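# Index the turntable one hole clockwise and seat the pin

## Task

Rotate the turntable by exactly one hole clockwise as seen from above. The plunger's pin must end fully seated in the new hole, the fixture must stay upright on the deck, and neither gripper may still be touching it.

## Robot and tools

Robot: two six-joint arms, left_arm and right_arm, each ending in a parallel two-finger gripper. A camera stand is fixed behind them. Base positions in the scene frame: left_arm (+0.025, +0.326, +0.031) m, quat_wxyz (+1.000, 0, 0, +0.003); right_arm (-0.004, -0.268, +0.031) m, quat_wxyz (+1.000, 0, 0, -0.018).

Frames: the scene frame has its origin at table-top height, halfway between the nominal bases. +z is up, +x points out over the table, and left_arm is on the +y side. Arm and image sides do not match. Each arm's reported hand position (metres), orientation (quat_wxyz), velocities and wrist-camera poses are in that arm's own base frame. Fixed cameras and the table use the scene frame. Reported hand positions can be wrong by a few centimetres, more at long reach. The fingers point along the gripper's +z axis and close along its y axis. end_effector_position is the point between the pads, about 1 cm short of the tips.

Row layout: every commanded row has 14 numbers. The first 7 are for left_arm and the last 7 for right_arm, always in this order: waist, shoulder, elbow, wrist roll, wrist yaw, wrist pitch, then opening. Joint numbers are absolute target angles in radians, not offsets. Opening is an absolute command from -1 (closed) to +1 (fully open). Allowed joint ranges: waist -2.618 to 3.054, shoulder 0.000 to 3.142, elbow 0.000 to 3.142, wrist roll -2.094 to 2.094, wrist yaw -1.571 to 1.571, wrist pitch -1.571 to 1.571. A true end stop may sit up to 0.059 rad either side of these values. A target more than 0.059 rad beyond a range, and farther out than the current angle, gets the call refused. Targets past the real stop are clipped, and the result may then print "joint sent to its limit". To keep an arm or gripper unchanged, repeat its current values; 0 is a real opening command.

Tools:
- execute_actions(actions, cameras): actions is a list of up to 15 rows, one per 1/30 s control step. A short list repeats its last row to fill 15 steps. An empty list returns the state plus images.
- move(target, speed, blend, opening_speed, grip_force, blocking, cameras): target is one 14-number row or a list of up to 15 rows of absolute joint angles. All joints are interpolated together, so the hand traces a curve and does not avoid obstacles. speed is in rad/s, 0.01 to 12.57, default 0.5, for the joint with the farthest to go. blend (rad) rounds corners between listed targets; 0 means stop at each. opening_speed is in opening units per second, at least 0.2. grip_force is the per-pad force cap in newtons, 10 to 50; lower caps close slowly. blocking=false returns after about 0.5 s while the motion continues, and a new move then replaces it. The "move:" line gives the ending: done (within 0.035 rad), off_target, moving, held or fault. limits=held means some steps were withheld. done does not prove there was no contact.
- wait(seconds 0 to 10): keeps the last commands running.
- stop: brakes the current move, which takes some distance.
- zoom_image(camera, region [x0,y0,x1,y1] in pixels, up to 504x504): enlarges part of the latest image from cam_head_left, cam_head_right, cam_left_wrist or cam_right_wrist. All are 896x504.
- read_manual: licence text only.
- finished_scene(scene): ends the scene for good. Make no other call in the same reply.

Result lines: Joint positions and Joint velocities list each arm in row order, followed by the finger-pad gap in metres (0.094 is fully open). "within noise" means the arm is still. Joint targets shows what the joints are currently driven toward. Tool commands shows the current opening commands. grip_measured uses the same scale as the opening command and reads slightly wide when the gripper is empty. Torques are total drive output, weight included; positive means toward larger angles; joints 1 to 3 wrap at ±28 N m. "joint command not followed" means the clearance check changed some targets; it does not keep the two hands apart. Step readings list joint angles at sampled steps.

Motion limits: each step's target can lead the measured angle by at most 0.339 rad (waist, shoulder, elbow) or 2.2 rad (wrist joints). If a target would place the hand more than 200 mm from its current position, it is scaled back. Very small moves may not start at all.

Gripping: squeeze force rises about 1 N per 0.001 below first contact, then jumps to the force cap (50 to 64 N per pad at full force). To release, command an opening well above grip_measured.

Avoid: hard or fast contacts, pushing past a contact point, slamming or dropping parts, releasing moving parts, and knocking anything off the table. Keep the two arms and grippers from pressing each other. Keep the wrist-camera cable off objects; contact there counts as touching. Avoid holding the arms stretched or straining, since motors overheat: MOTOR HOT at 75 °C, a folding fault at 90 °C, and collapse at 100 °C. Finish with both hands clear and the fixture upright.

Each tool is called after "Request:" as name(argument=value, ...), one argument or row to a line, values as JSON.

## Session

Request:
execute_actions(
  actions=[],
)

Scene clock: 0.00 s.
left_arm: end_effector_position=(+0.3717, +0.0212, +0.1447) grip_measured=+1.000 end_effector_quat_wxyz=(+0.691, -0.046, +0.720, +0.036) | right_arm: end_effector_position=(+0.3662, -0.0549, +0.1339) grip_measured=+1.000 end_effector_quat_wxyz=(+0.671, +0.135, +0.726, -0.062)
Joint names: [waist, shoulder, elbow, wrist roll, wrist yaw, wrist pitch]
Joint positions: left_arm=[-0.002 1.545 0.182 -0.017 -0.116 1.321 0.094] | right_arm=[-0.036 1.532 0.189 0.115 0.24 1.248 0.094]
Joint velocities: within noise
Joint torques (N m): no reading
Heat: left arm: 30 °C; right arm: 31 °C.
Joint targets: left_arm=[-0.002 1.540 0.186 -0.017 -0.116 1.320] | right_arm=[-0.036 1.528 0.193 0.114 0.240 1.243]
Tool commands: left_gripper/opening=+1.0 right_gripper/opening=+1.0

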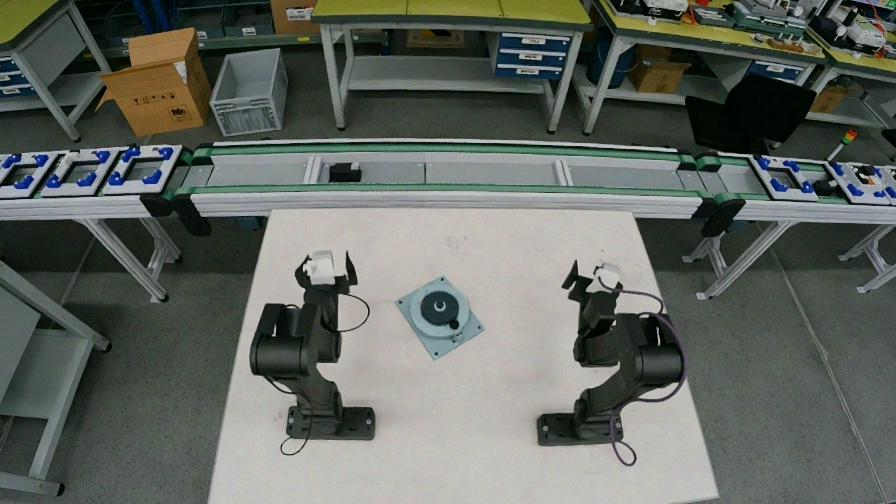

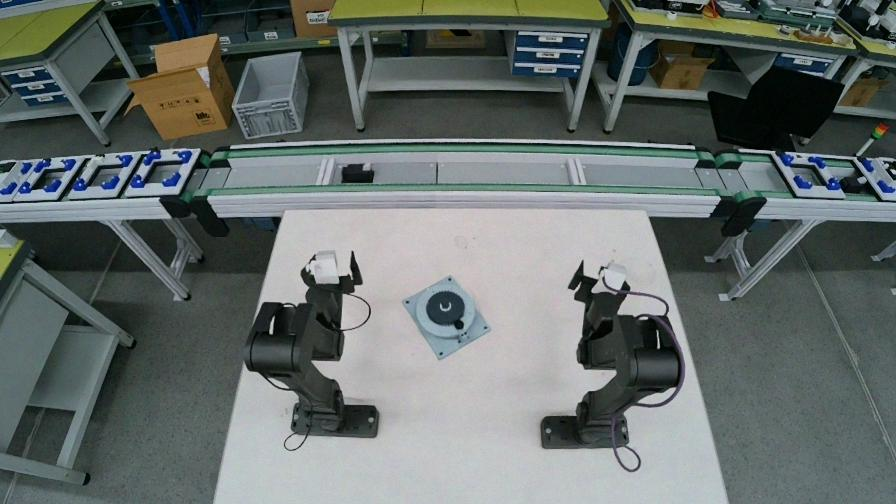

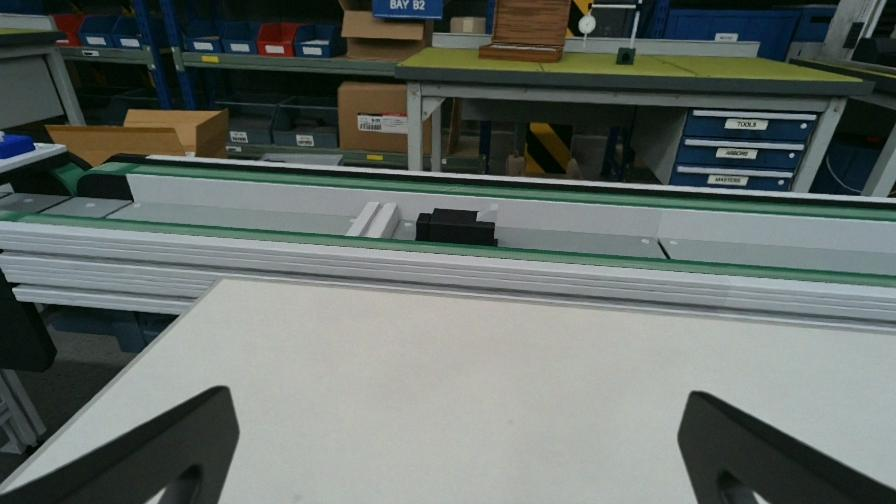

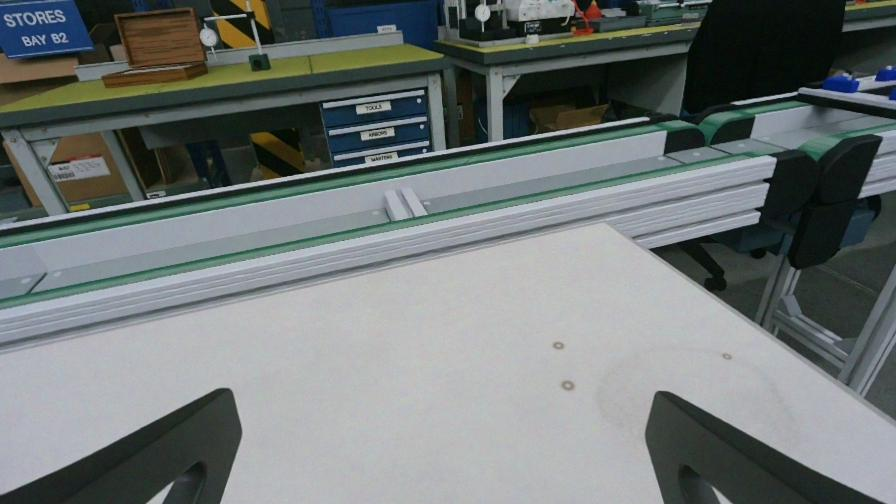

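Request:
zoom_image(
  camera="cam_head_left",
  region=[380, 260, 500, 370],
)

Request:
zoom_image(
  camera="cam_head_right",
  region=[390, 260, 510, 370],
)

Scaled by 4.200 from the camera's 896x504 image, which has a finer 1280x720 frame.

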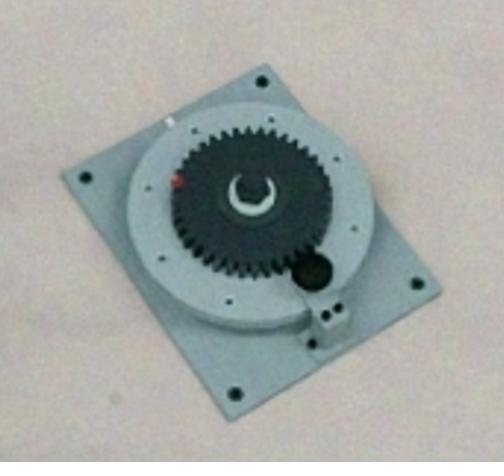

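Scaled by 4.200 from the camera's 896x504 image, which has a finer 1280x720 frame.

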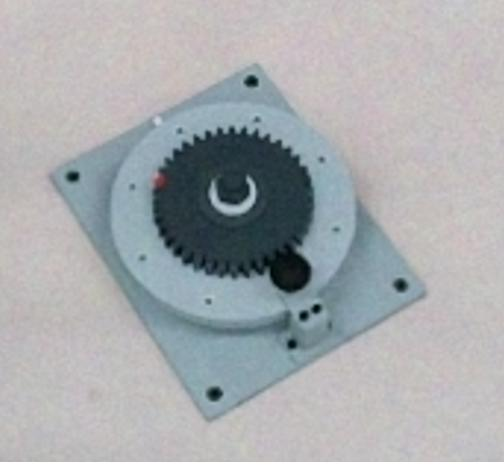

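Request:
move(
  target=[-0.7,2.184,2.127,0,0,-1.514,1,-0.036,1.528,0.193,0.114,0.24,1.243,1],
  speed=0.8,
  cameras=["all"],
)

Scene clock: 52.90 s.
left_arm: end_effector_position=(+0.3210, -0.2675, +0.1321) grip_measured=+1.000 end_effector_quat_wxyz=(+0.006, +0.338, +0.941, +0.001) | right_arm: end_effector_position=(+0.3662, -0.0549, +0.1339) grip_measured=+1.000 end_effector_quat_wxyz=(+0.671, +0.135, +0.726, -0.062)
Joint names: [waist, shoulder, elbow, wrist roll, wrist yaw, wrist pitch]
Joint positions: left_arm=[-0.7 2.161 2.099 -0.01 -0.006 -1.497 0.094] | right_arm=[-0.036 1.532 0.189 0.115 0.24 1.248 0.094]
Joint torques (N m): left_arm=[-0.05 -9.87 7.02 0.14 0.05 0.21] | right_arm=[-0.13 -4.55 6.16 0.02 0 1.71]
Heat: left arm: 32 °C; right arm: 33 °C.
Joint targets: left_arm=[-0.700 2.184 2.127 0.000 0.000 -1.514] | right_arm=[-0.036 1.528 0.193 0.114 0.240 1.243]
move: done

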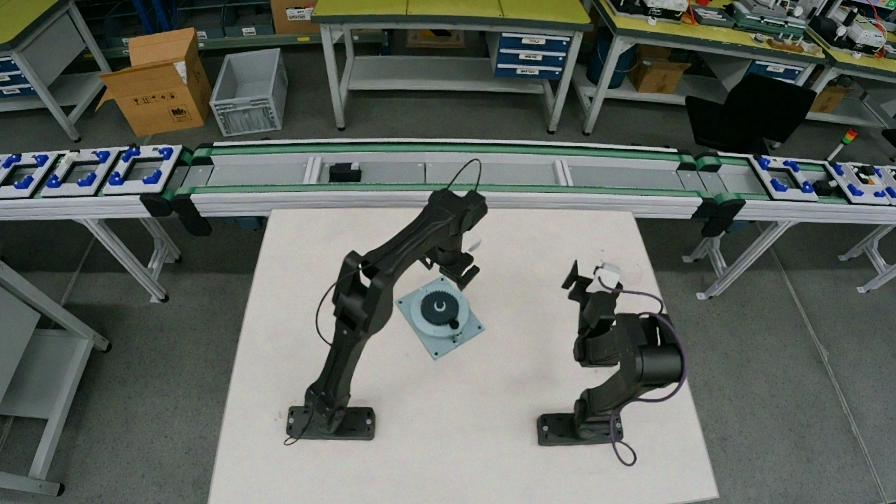

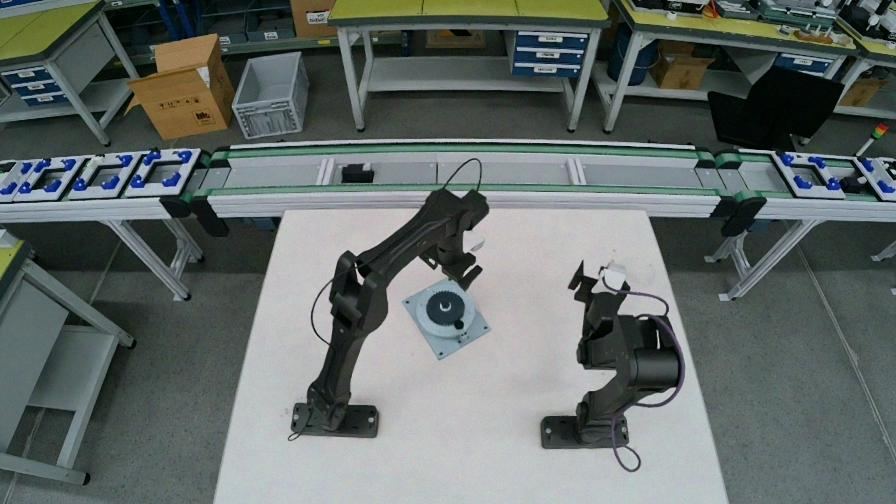

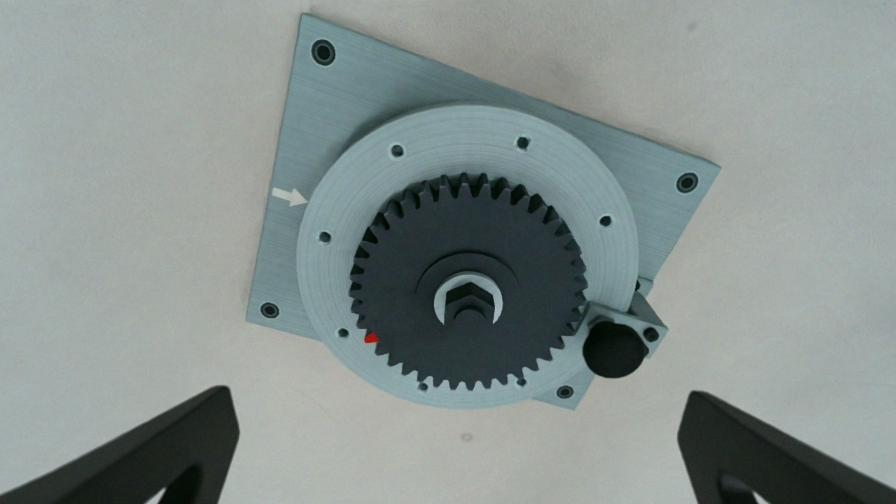

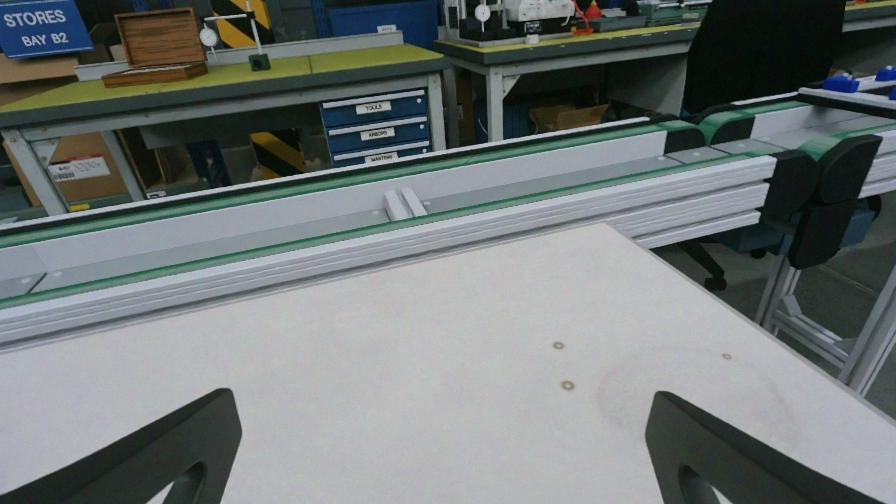

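Request:
zoom_image(
  camera="cam_left_wrist",
  region=[290, 90, 690, 420],
)

Scaled by 1.260 from the camera's 896x504 image, which has a finer 1280x720 frame.

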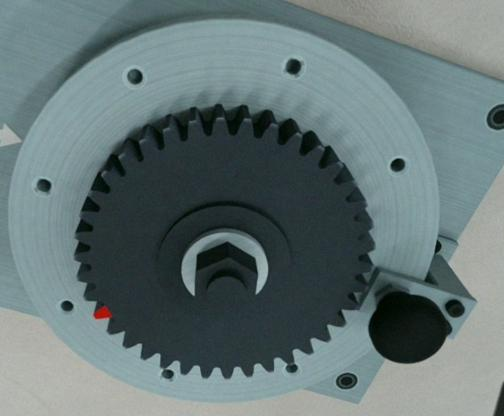

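Request:
move(
  target=[
    [-0.3,2.184,2.127,0,0,-1.514,1,-0.036,1.528,0.193,0.114,0.24,1.243,1],
    [-0.3,2.184,2.127,0,0,-1.514,1,0.87,1.449,0.414,0,0,0.685,1],
  ],
  speed=0.8,
  cameras=["all"],
)

Scene clock: 125.20 s.
left_arm: end_effector_position=(+0.4003, -0.1195, +0.1321) grip_measured=+1.000 end_effector_quat_wxyz=(+0.006, +0.142, +0.990, +0.001) | right_arm: end_effector_position=(+0.2564, +0.3006, +0.0996) grip_measured=+1.000 end_effector_quat_wxyz=(+0.508, -0.343, +0.755, +0.233)
Joint names: [waist, shoulder, elbow, wrist roll, wrist yaw, wrist pitch]
Joint positions: left_arm=[-0.294 2.161 2.099 -0.009 -0.004 -1.498 0.094] | right_arm=[0.866 1.472 0.394 0.008 0.009 0.693 0.094]
Joint torques (N m): left_arm=[-0.5 -9.87 7.06 0.11 0.03 0.23] | right_arm=[0.34 -6.74 9.1 -0.06 -0.11 1.65]
Heat: left arm: 34 °C; right arm: 35 °C.
Joint targets: left_arm=[-0.300 2.184 2.127 0.000 0.000 -1.514] | right_arm=[0.870 1.449 0.414 0.000 0.000 0.685]
move: done

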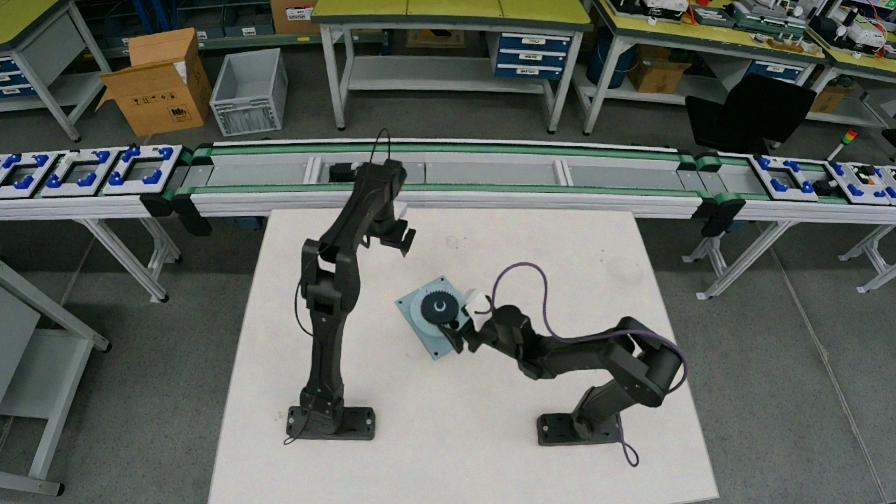

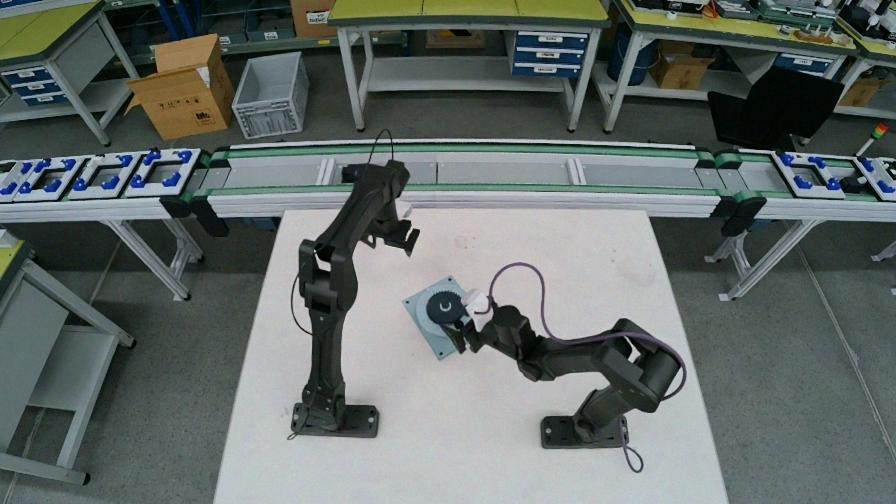

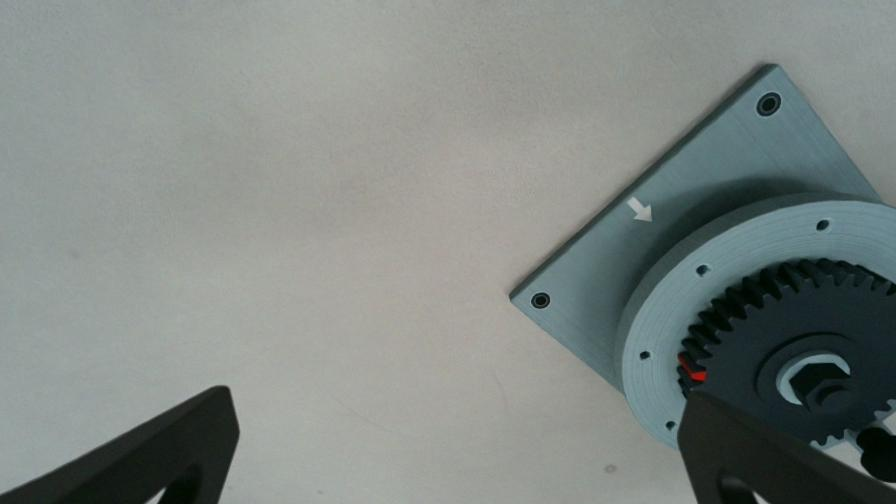

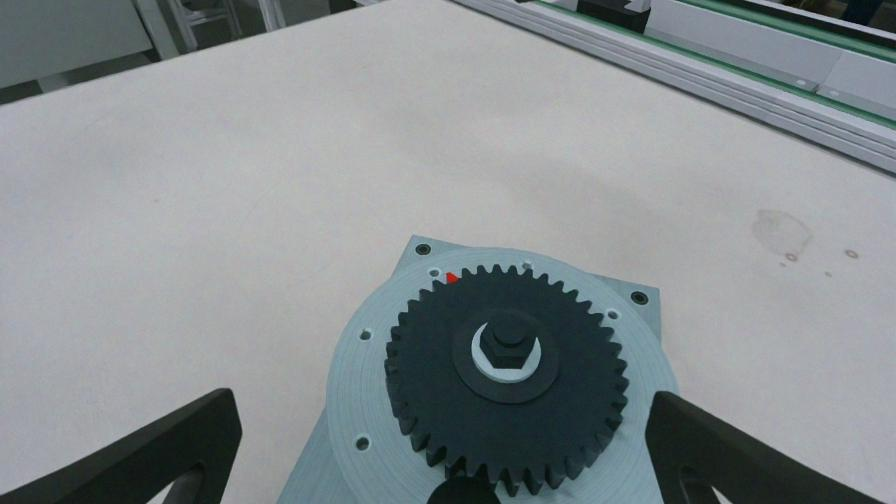

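Request:
move(
  target=[-0.48,2.184,2.127,0,0,-1.514,1,0.858,1.73,0.398,0,0,1.017,1],
  speed=0.4,
  cameras=["cam_left_wrist","cam_right_wrist","cam_head_left"],
)

Request:
zoom_image(
  camera="cam_head_left",
  region=[400, 260, 500, 370],
)

Scene clock: 146.87 s.
left_arm: end_effector_position=(+0.3713, -0.1912, +0.1321) grip_measured=+1.000 end_effector_quat_wxyz=(+0.006, +0.233, +0.972, +0.000) | right_arm: end_effector_position=(+0.2693, +0.3157, +0.0787) grip_measured=+1.000 end_effector_quat_wxyz=(+0.533, -0.335, +0.737, +0.245)
Joint names: [waist, shoulder, elbow, wrist roll, wrist yaw, wrist pitch]
Joint positions: left_arm=[-0.479 2.161 2.099 -0.009 -0.003 -1.498 0.094] | right_arm=[0.866 1.717 0.394 0.007 0.009 1.005 0.094]
Joint torques (N m): left_arm=[-0.06 -9.89 7.06 0.11 0.02 0.24] | right_arm=[-0.88 -5.09 6.17 -0.05 -0.11 1.82]
Heat: left arm: 34 °C; right arm: 36 °C.
Joint targets: left_arm=[-0.480 2.184 2.127 0.000 0.000 -1.514] | right_arm=[0.858 1.730 0.398 0.000 0.000 1.017]
move: done
Images, in order (width x height): cam_head_left 896x504, cam_left_wrist 896x504, cam_right_wrist 896x504.

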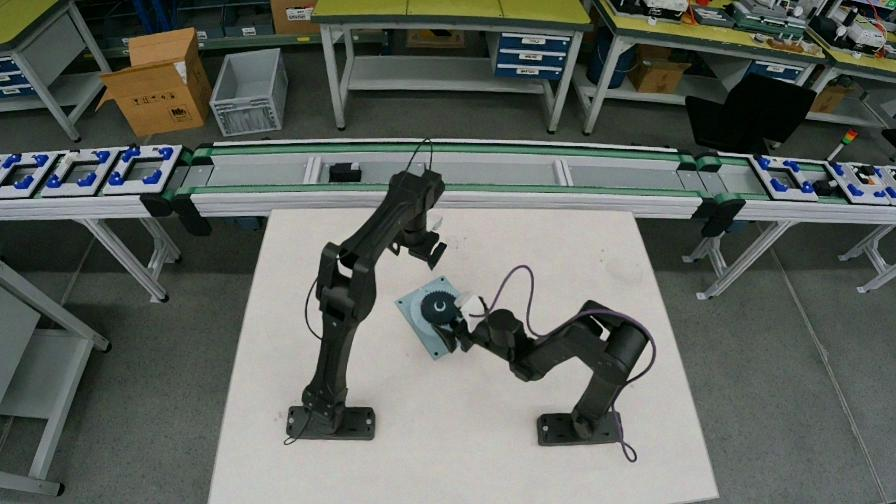

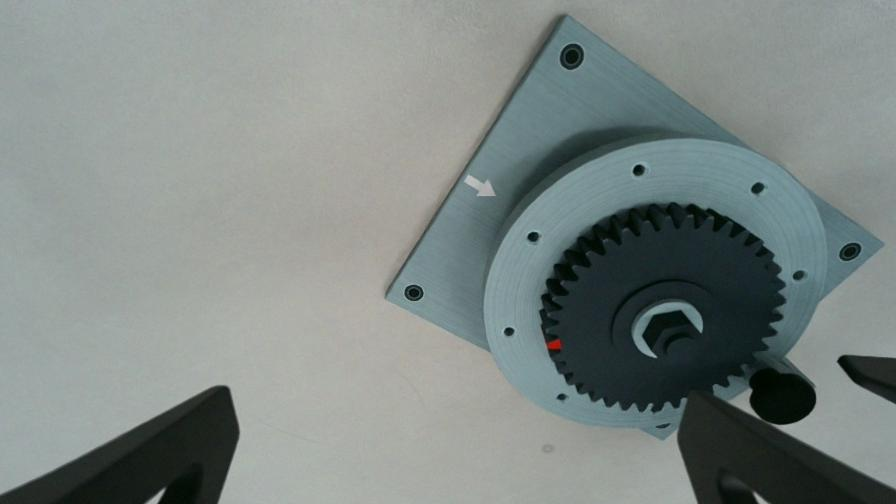

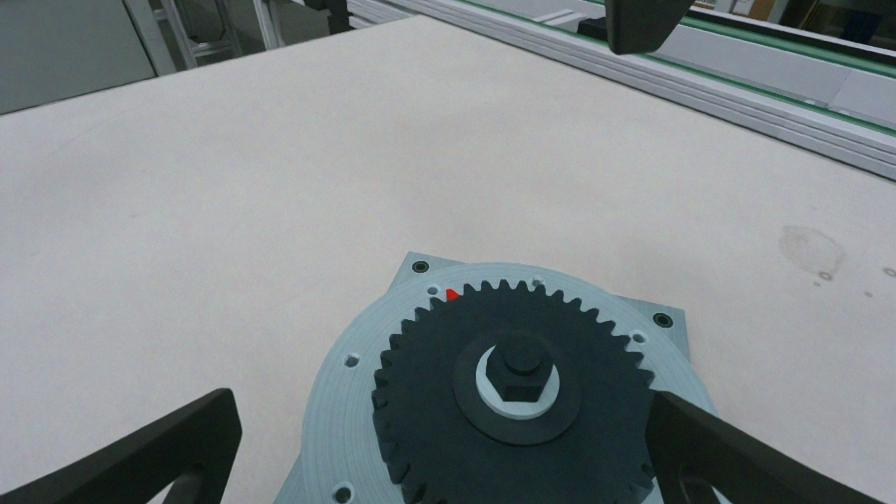

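Scaled by 4.582 from the camera's 896x504 image, which has a finer 1280x720 frame.

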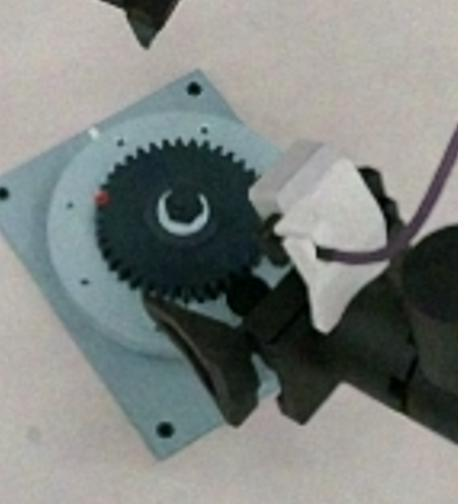

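Request:
move(
  target=[-0.48,2.184,2.127,0,0,-1.514,1,0.858,1.91,0.343,0,0,1.22,1],
  speed=0.3,
  cameras=["cam_left_wrist","cam_right_wrist","cam_head_left"],
)

Request:
zoom_image(
  camera="cam_left_wrist",
  region=[500, 100, 896, 504],
)

Request:
zoom_image(
  camera="cam_head_left",
  region=[400, 260, 500, 370],
)

Scene clock: 182.77 s.
left_arm: end_effector_position=(+0.3713, -0.1912, +0.1321) grip_measured=+1.000 end_effector_quat_wxyz=(+0.006, +0.233, +0.972, +0.000) | right_arm: end_effector_position=(+0.2635, +0.3090, +0.0410) grip_measured=+1.000 end_effector_quat_wxyz=(+0.523, -0.338, +0.744, +0.240)
Joint names: [waist, shoulder, elbow, wrist roll, wrist yaw, wrist pitch]
Joint positions: left_arm=[-0.479 2.161 2.099 -0.009 -0.003 -1.498 0.094] | right_arm=[0.866 1.895 0.349 0.007 0.009 1.203 0.094]
Joint torques (N m): left_arm=[-0.06 -9.84 7.04 0.11 0.02 0.24] | right_arm=[-0.88 -5.41 3.93 -0.05 -0.11 1.89]
Heat: left arm: 34 °C; right arm: 38 °C.
Joint targets: left_arm=[-0.480 2.184 2.127 0.000 0.000 -1.514] | right_arm=[0.858 1.910 0.343 0.000 0.000 1.220]
move: done
Images, in order (width x height): cam_head_left 896x504, cam_left_wrist 896x504, cam_right_wrist 896x504.

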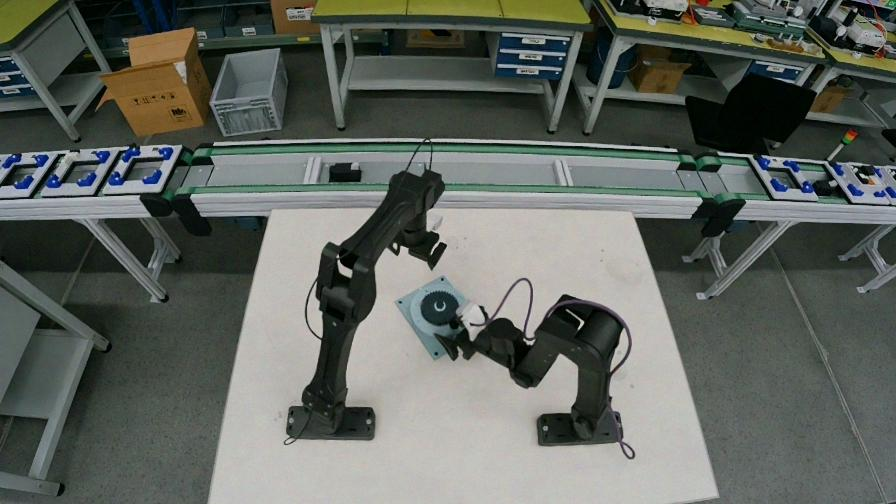

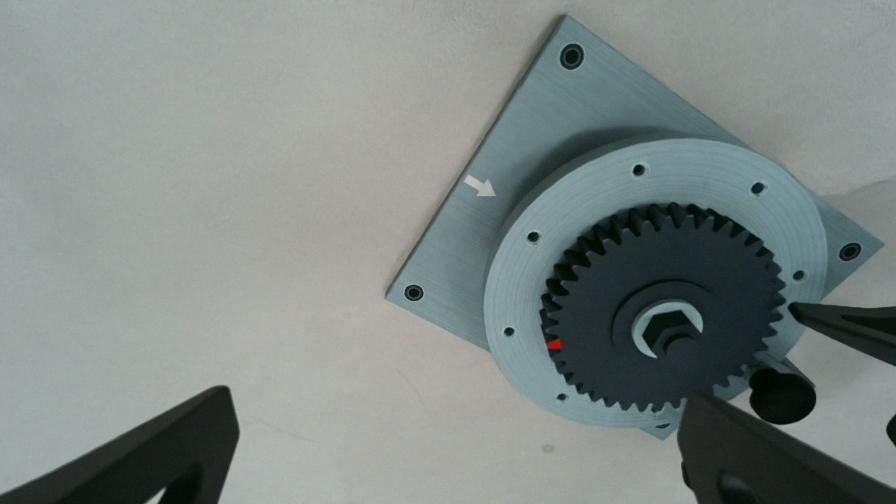

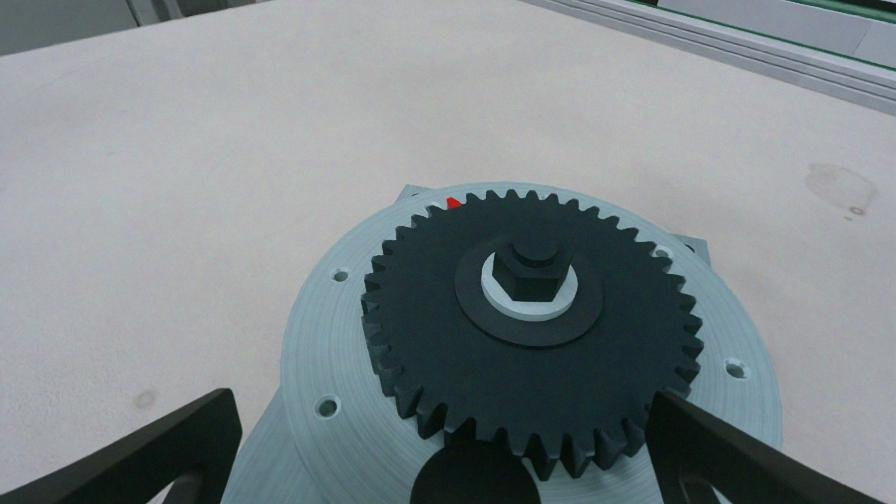

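Scaled by 1.248 from the camera's 896x504 image, which has a finer 1280x720 frame.

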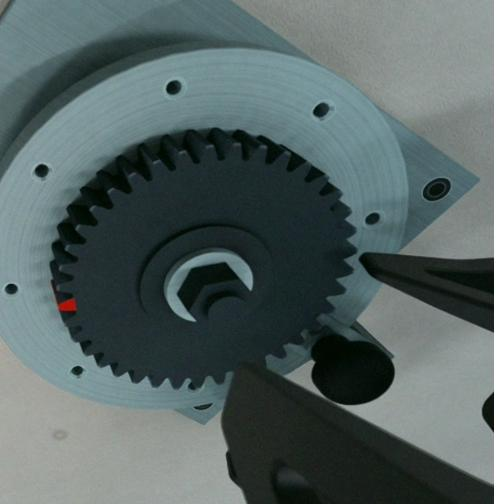

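Scaled by 4.582 from the camera's 896x504 image, which has a finer 1280x720 frame.

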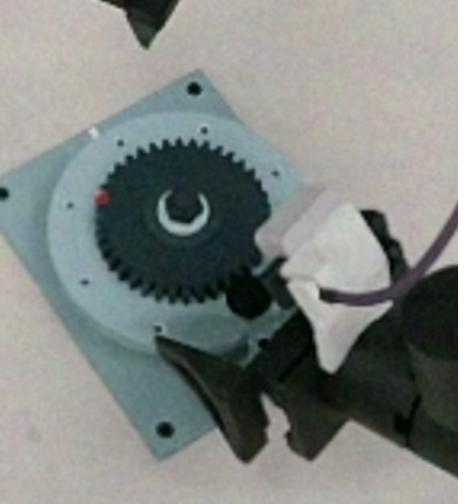

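Request:
move(
  target=[-0.48,2.184,2.127,0,0,-1.514,1,0.843,1.93,0.343,0,0,1.23,1],
  speed=0.3,
)

Request:
move(
  target=[-0.48,2.184,2.127,0,0,-1.514,1,0.843,1.93,0.343,0,0,1.23,-0.4],
  opening_speed=0.5,
  grip_force=[50,30],
  cameras=["cam_left_wrist","cam_right_wrist","cam_head_left"],
)

Request:
zoom_image(
  camera="cam_left_wrist",
  region=[500, 100, 896, 504],
)

Scene clock: 209.10 s.
left_arm: end_effector_position=(+0.3713, -0.1912, +0.1321) grip_measured=+1.000 end_effector_quat_wxyz=(+0.006, +0.233, +0.972, +0.000) | right_arm: end_effector_position=(+0.2676, +0.3046, +0.0364) grip_measured=+1.000 end_effector_quat_wxyz=(+0.522, -0.334, +0.749, +0.235)
Joint names: [waist, shoulder, elbow, wrist roll, wrist yaw, wrist pitch]
Joint positions: left_arm=[-0.479 2.161 2.099 -0.009 -0.003 -1.498 0.094] | right_arm=[0.851 1.913 0.349 0.007 0.008 1.212 0.094]
Joint torques (N m): left_arm=[-0.05 -9.84 7.02 0.11 0.02 0.23] | right_arm=[-0.88 -5.3 3.81 -0.05 -0.09 1.9]
Heat: left arm: 34 °C; right arm: 38 °C.
Joint targets: left_arm=[-0.480 2.184 2.127 0.000 0.000 -1.514] | right_arm=[0.843 1.930 0.343 0.000 0.000 1.230]
move: done

Scene clock: 212.10 s.
left_arm: end_effector_position=(+0.3713, -0.1912, +0.1321) grip_measured=+1.000 end_effector_quat_wxyz=(+0.006, +0.233, +0.972, +0.000) | right_arm: end_effector_position=(+0.2750, +0.2980, +0.0366) grip_measured=-0.032 end_effector_quat_wxyz=(+0.528, -0.322, +0.754, +0.222)
Joint names: [waist, shoulder, elbow, wrist roll, wrist yaw, wrist pitch]
Joint positions: left_arm=[-0.479 2.161 2.099 -0.009 -0.003 -1.498 0.094] | right_arm=[0.838 1.913 0.349 0.007 0.035 1.213 0.045]
Joint torques (N m): left_arm=[-0.08 -9.85 7.08 0.11 0.03 0.24] | right_arm=[0.43 -5.31 3.81 -0.05 -0.36 1.89]
Heat: left arm: 34 °C; right arm: 38 °C.
Joint targets: left_arm=[-0.480 2.184 2.127 0.000 0.000 -1.514] | right_arm=[0.843 1.930 0.343 0.000 0.000 1.230]
grip_force (N): 50, 30
move: done
Images, in order (width x height): cam_head_left 896x504, cam_left_wrist 896x504, cam_right_wrist 896x504.

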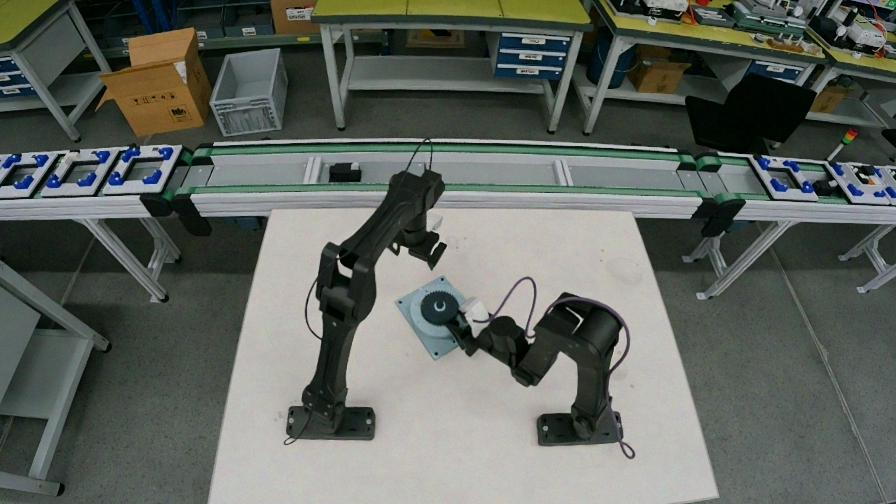

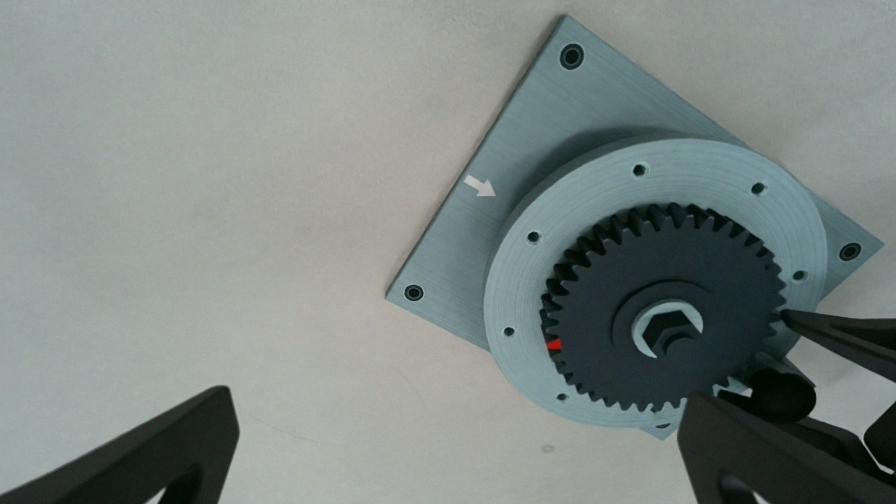

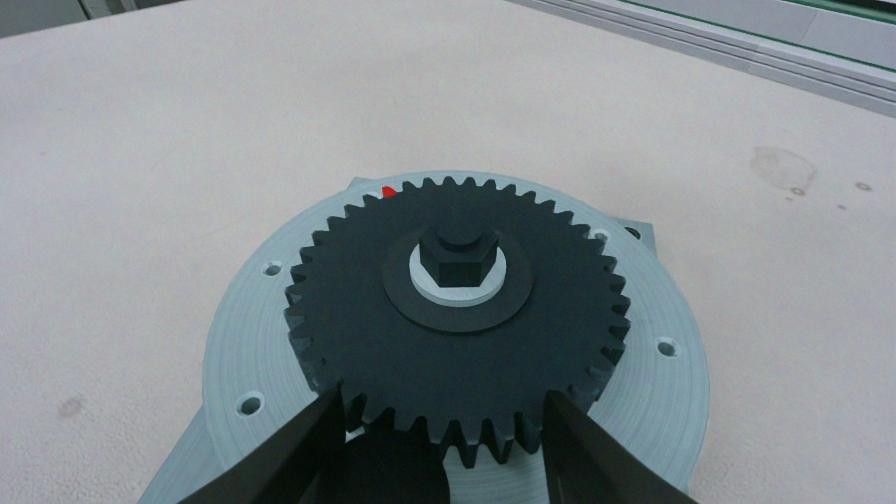

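Scaled by 1.248 from the camera's 896x504 image, which has a finer 1280x720 frame.

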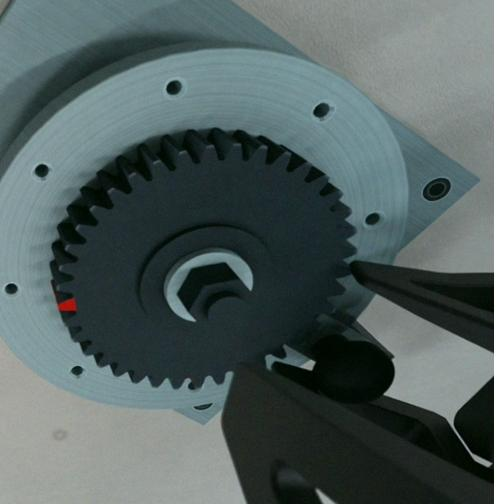

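Request:
move(
  target=[
    [-0.48,2.184,2.127,0,0,-1.514,1,0.843,1.93,0.343,0,0,1.23,0.5],
    [-0.48,2.184,2.127,0,0,-1.514,1,0.866,1.93,0.343,0,0,1.23,0.5],
  ],
  speed=0.3,
  cameras=["cam_right_wrist"],
)

Scene clock: 225.40 s.
left_arm: end_effector_position=(+0.3713, -0.1912, +0.1321) grip_measured=+1.000 end_effector_quat_wxyz=(+0.006, +0.233, +0.972, +0.000) | right_arm: end_effector_position=(+0.2674, +0.3049, +0.0366) grip_measured=+0.498 end_effector_quat_wxyz=(+0.522, -0.334, +0.749, +0.235)
Joint names: [waist, shoulder, elbow, wrist roll, wrist yaw, wrist pitch]
Joint positions: left_arm=[-0.479 2.161 2.099 -0.009 -0.003 -1.498 0.094] | right_arm=[0.853 1.913 0.349 0.007 0.009 1.213 0.07]
Joint torques (N m): left_arm=[-0.09 -9.89 7.02 0.11 0.02 0.24] | right_arm=[1.24 -5.26 3.81 -0.06 -0.1 1.89]
Heat: left arm: 34 °C; right arm: 38 °C.
Joint targets: left_arm=[-0.480 2.184 2.127 0.000 0.000 -1.514] | right_arm=[0.866 1.930 0.343 0.000 0.000 1.230]
grip_force (N): 50, 30
move: done
Images, in order (width x height): cam_right_wrist 896x504.

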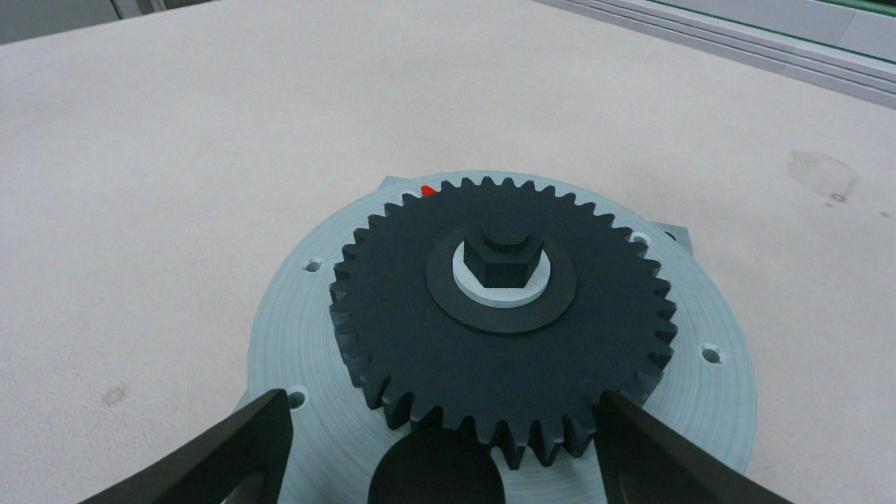

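Request:
move(
  target=[-0.48,2.184,2.127,0,0,-1.514,1,0.857,1.93,0.343,0,0,1.23,-0.9],
  opening_speed=0.5,
  cameras=["cam_right_wrist","cam_left_wrist"],
)

Request:
zoom_image(
  camera="cam_left_wrist",
  region=[500, 100, 896, 504],
)

Scene clock: 237.07 s.
left_arm: end_effector_position=(+0.3713, -0.1912, +0.1321) grip_measured=+1.000 end_effector_quat_wxyz=(+0.006, +0.233, +0.972, +0.000) | right_arm: end_effector_position=(+0.2747, +0.2981, +0.0367) grip_measured=-0.042 end_effector_quat_wxyz=(+0.530, -0.321, +0.754, +0.217)
Joint names: [waist, shoulder, elbow, wrist roll, wrist yaw, wrist pitch]
Joint positions: left_arm=[-0.479 2.161 2.099 -0.009 -0.003 -1.498 0.094] | right_arm=[0.848 1.913 0.349 0.006 0.054 1.213 0.045]
Joint torques (N m): left_arm=[-0.06 -9.87 7.04 0.13 0.02 0.24] | right_arm=[0.83 -5.23 3.77 -0.04 -0.55 1.89]
Heat: left arm: 34 °C; right arm: 38 °C.
Joint targets: left_arm=[-0.480 2.184 2.127 0.000 0.000 -1.514] | right_arm=[0.857 1.930 0.343 0.000 0.000 1.230]
grip_force (N): 50, 30
move: off_target (right_arm); right_arm: the wrist yaw is farthest, 0.054 rad from its target
Images, in order (width x height): cam_left_wrist 896x504, cam_right_wrist 896x504.

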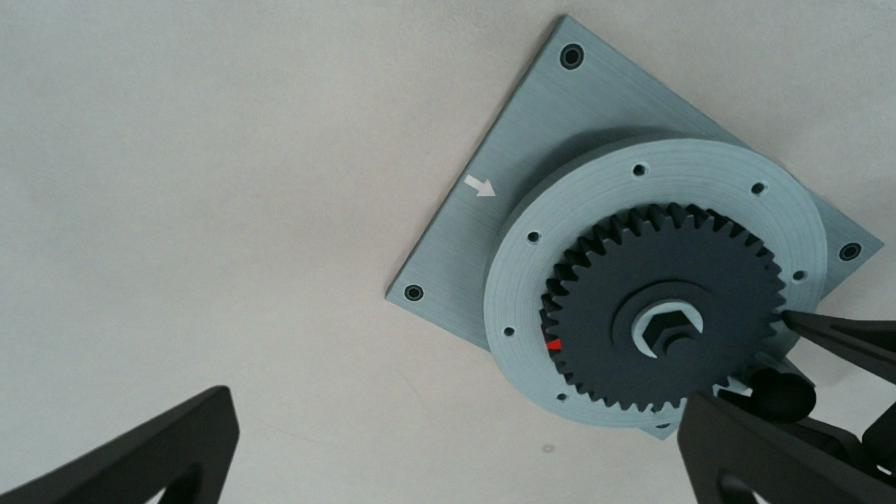

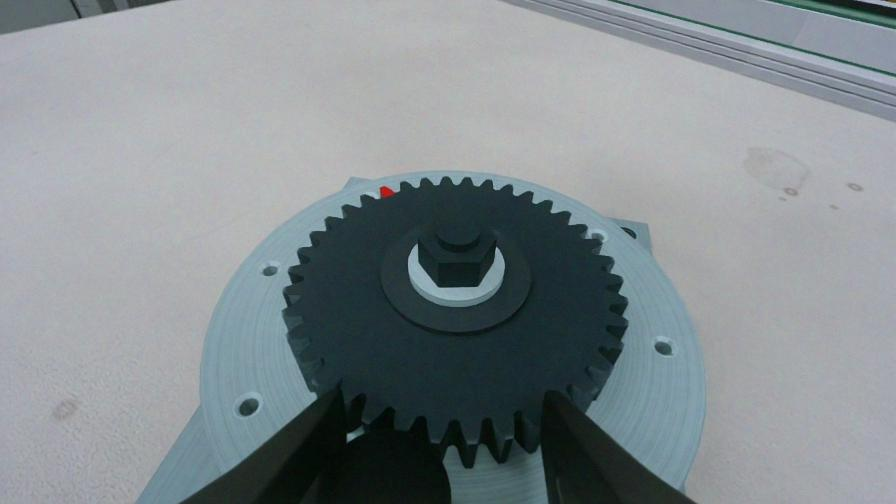

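Scaled by 1.248 from the camera's 896x504 image, which has a finer 1280x720 frame.

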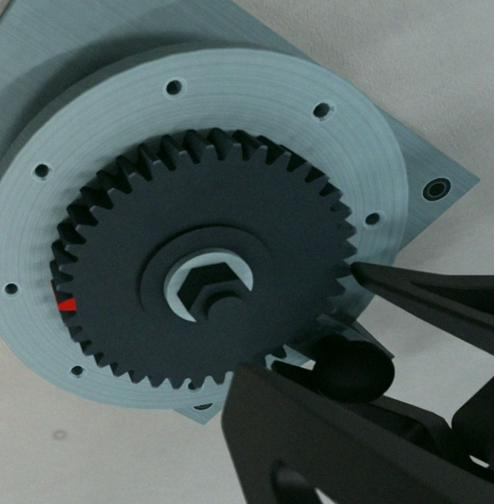

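Request:
move(
  target=[
    [-0.48,2.184,2.127,0,0,-1.514,1,0.857,1.93,0.343,0,0,1.23,0.5],
    [-0.48,2.184,2.127,0,0,-1.514,1,0.866,1.882,0.298,0,0,1.228,0.5],
    [-0.48,2.184,2.127,0,0,-1.514,1,0.860,1.882,0.298,0,0,1.228,0.2],
  ],
  speed=0.3,
  cameras=["cam_right_wrist","cam_left_wrist"],
)

Scene clock: 249.97 s.
left_arm: end_effector_position=(+0.3713, -0.1912, +0.1321) grip_measured=+1.000 end_effector_quat_wxyz=(+0.006, +0.233, +0.972, +0.000) | right_arm: end_effector_position=(+0.2567, +0.2959, +0.0269) grip_measured=+0.202 end_effector_quat_wxyz=(+0.509, -0.340, +0.756, +0.230)
Joint names: [waist, shoulder, elbow, wrist roll, wrist yaw, wrist pitch]
Joint positions: left_arm=[-0.479 2.161 2.099 -0.009 -0.003 -1.498 0.094] | right_arm=[0.858 1.907 0.305 0.006 0.009 1.216 0.056]
Joint torques (N m): left_arm=[-0.06 -9.85 7.02 0.12 0.02 0.23] | right_arm=[0.16 -8.25 3.37 -0.05 -0.1 1.83]
Heat: left arm: 34 °C; right arm: 38 °C.
Joint targets: left_arm=[-0.480 2.184 2.127 0.000 0.000 -1.514] | right_arm=[0.860 1.882 0.298 0.000 0.000 1.228]
grip_force (N): 50, 30
move: done
Images, in order (width x height): cam_left_wrist 896x504, cam_right_wrist 896x504.

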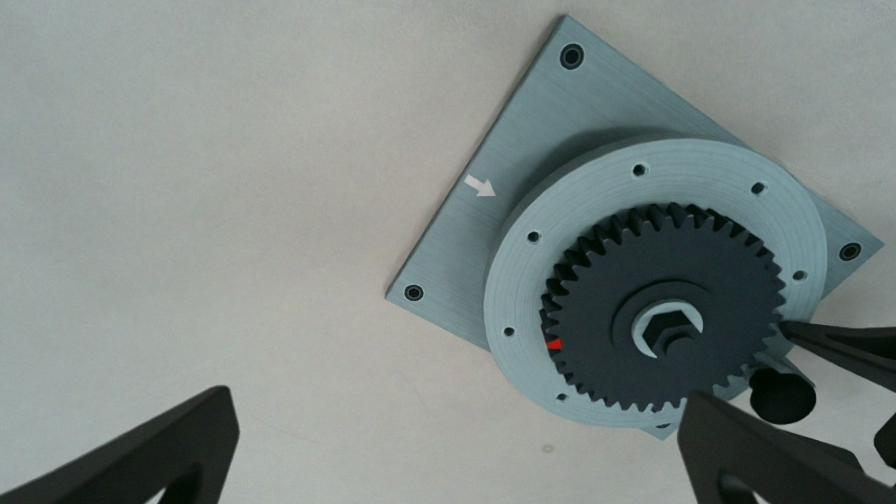

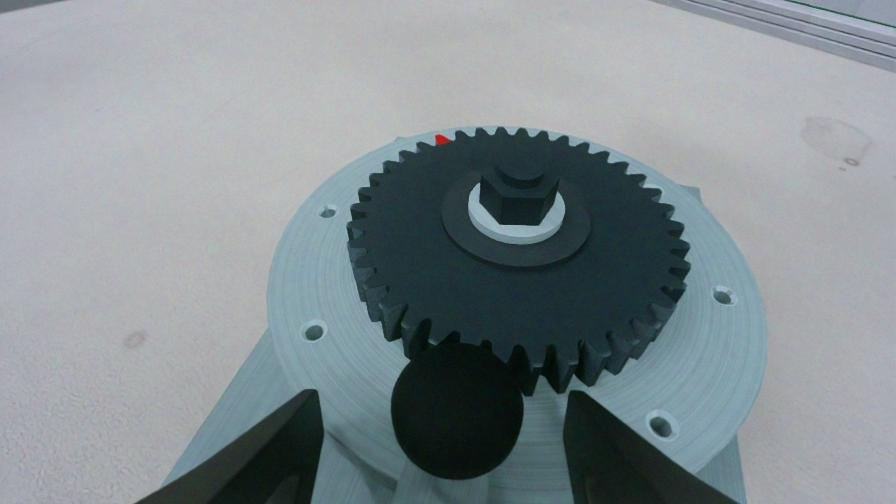

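Request:
move(
  target=[-0.48,2.184,2.127,0,0,-1.514,1,0.862,1.9,0.305,0,0,1.22,-0.9],
  opening_speed=0.5,
  cameras=["cam_right_wrist","cam_left_wrist"],
)

Scene clock: 258.13 s.
left_arm: end_effector_position=(+0.3713, -0.1912, +0.1321) grip_measured=+1.000 end_effector_quat_wxyz=(+0.006, +0.233, +0.972, +0.000) | right_arm: end_effector_position=(+0.2593, +0.2937, +0.0272) grip_measured=-0.476 end_effector_quat_wxyz=(+0.508, -0.320, +0.765, +0.234)
Joint names: [waist, shoulder, elbow, wrist roll, wrist yaw, wrist pitch]
Joint positions: left_arm=[-0.479 2.161 2.099 -0.009 -0.003 -1.498 0.094] | right_arm=[0.858 1.907 0.305 0.047 0.027 1.218 0.025]
Joint torques (N m): left_arm=[-0.09 -9.84 7.02 0.11 0.03 0.24] | right_arm=[0.36 -6.84 4.04 -0.46 -0.29 1.74]
Heat: left arm: 34 °C; right arm: 37 °C.
Joint targets: left_arm=[-0.480 2.184 2.127 0.000 0.000 -1.514] | right_arm=[0.862 1.900 0.305 0.000 0.000 1.220]
grip_force (N): 50, 30
move: off_target (right_arm); right_arm: the wrist roll is farthest, 0.047 rad from its target
Images, in order (width x height): cam_left_wrist 896x504, cam_right_wrist 896x504.

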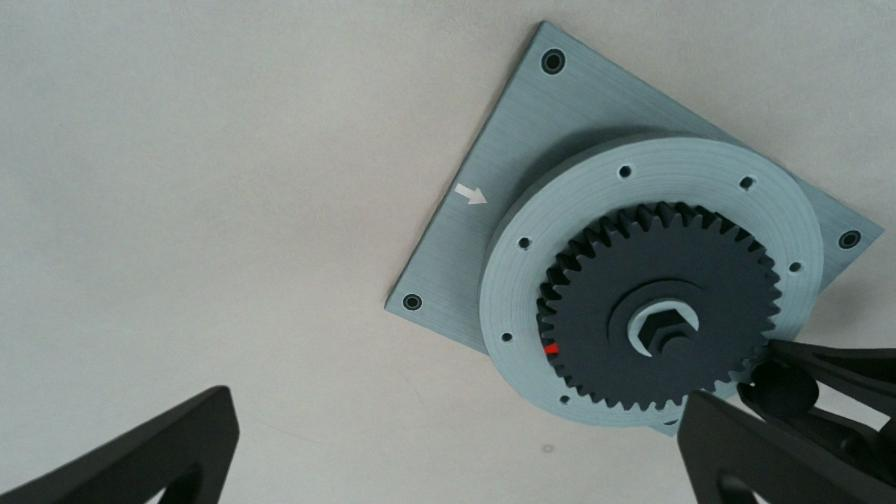

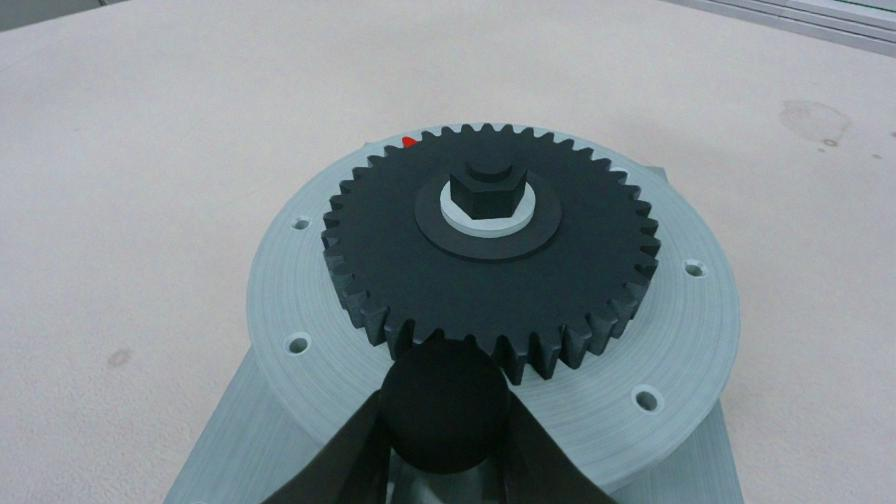

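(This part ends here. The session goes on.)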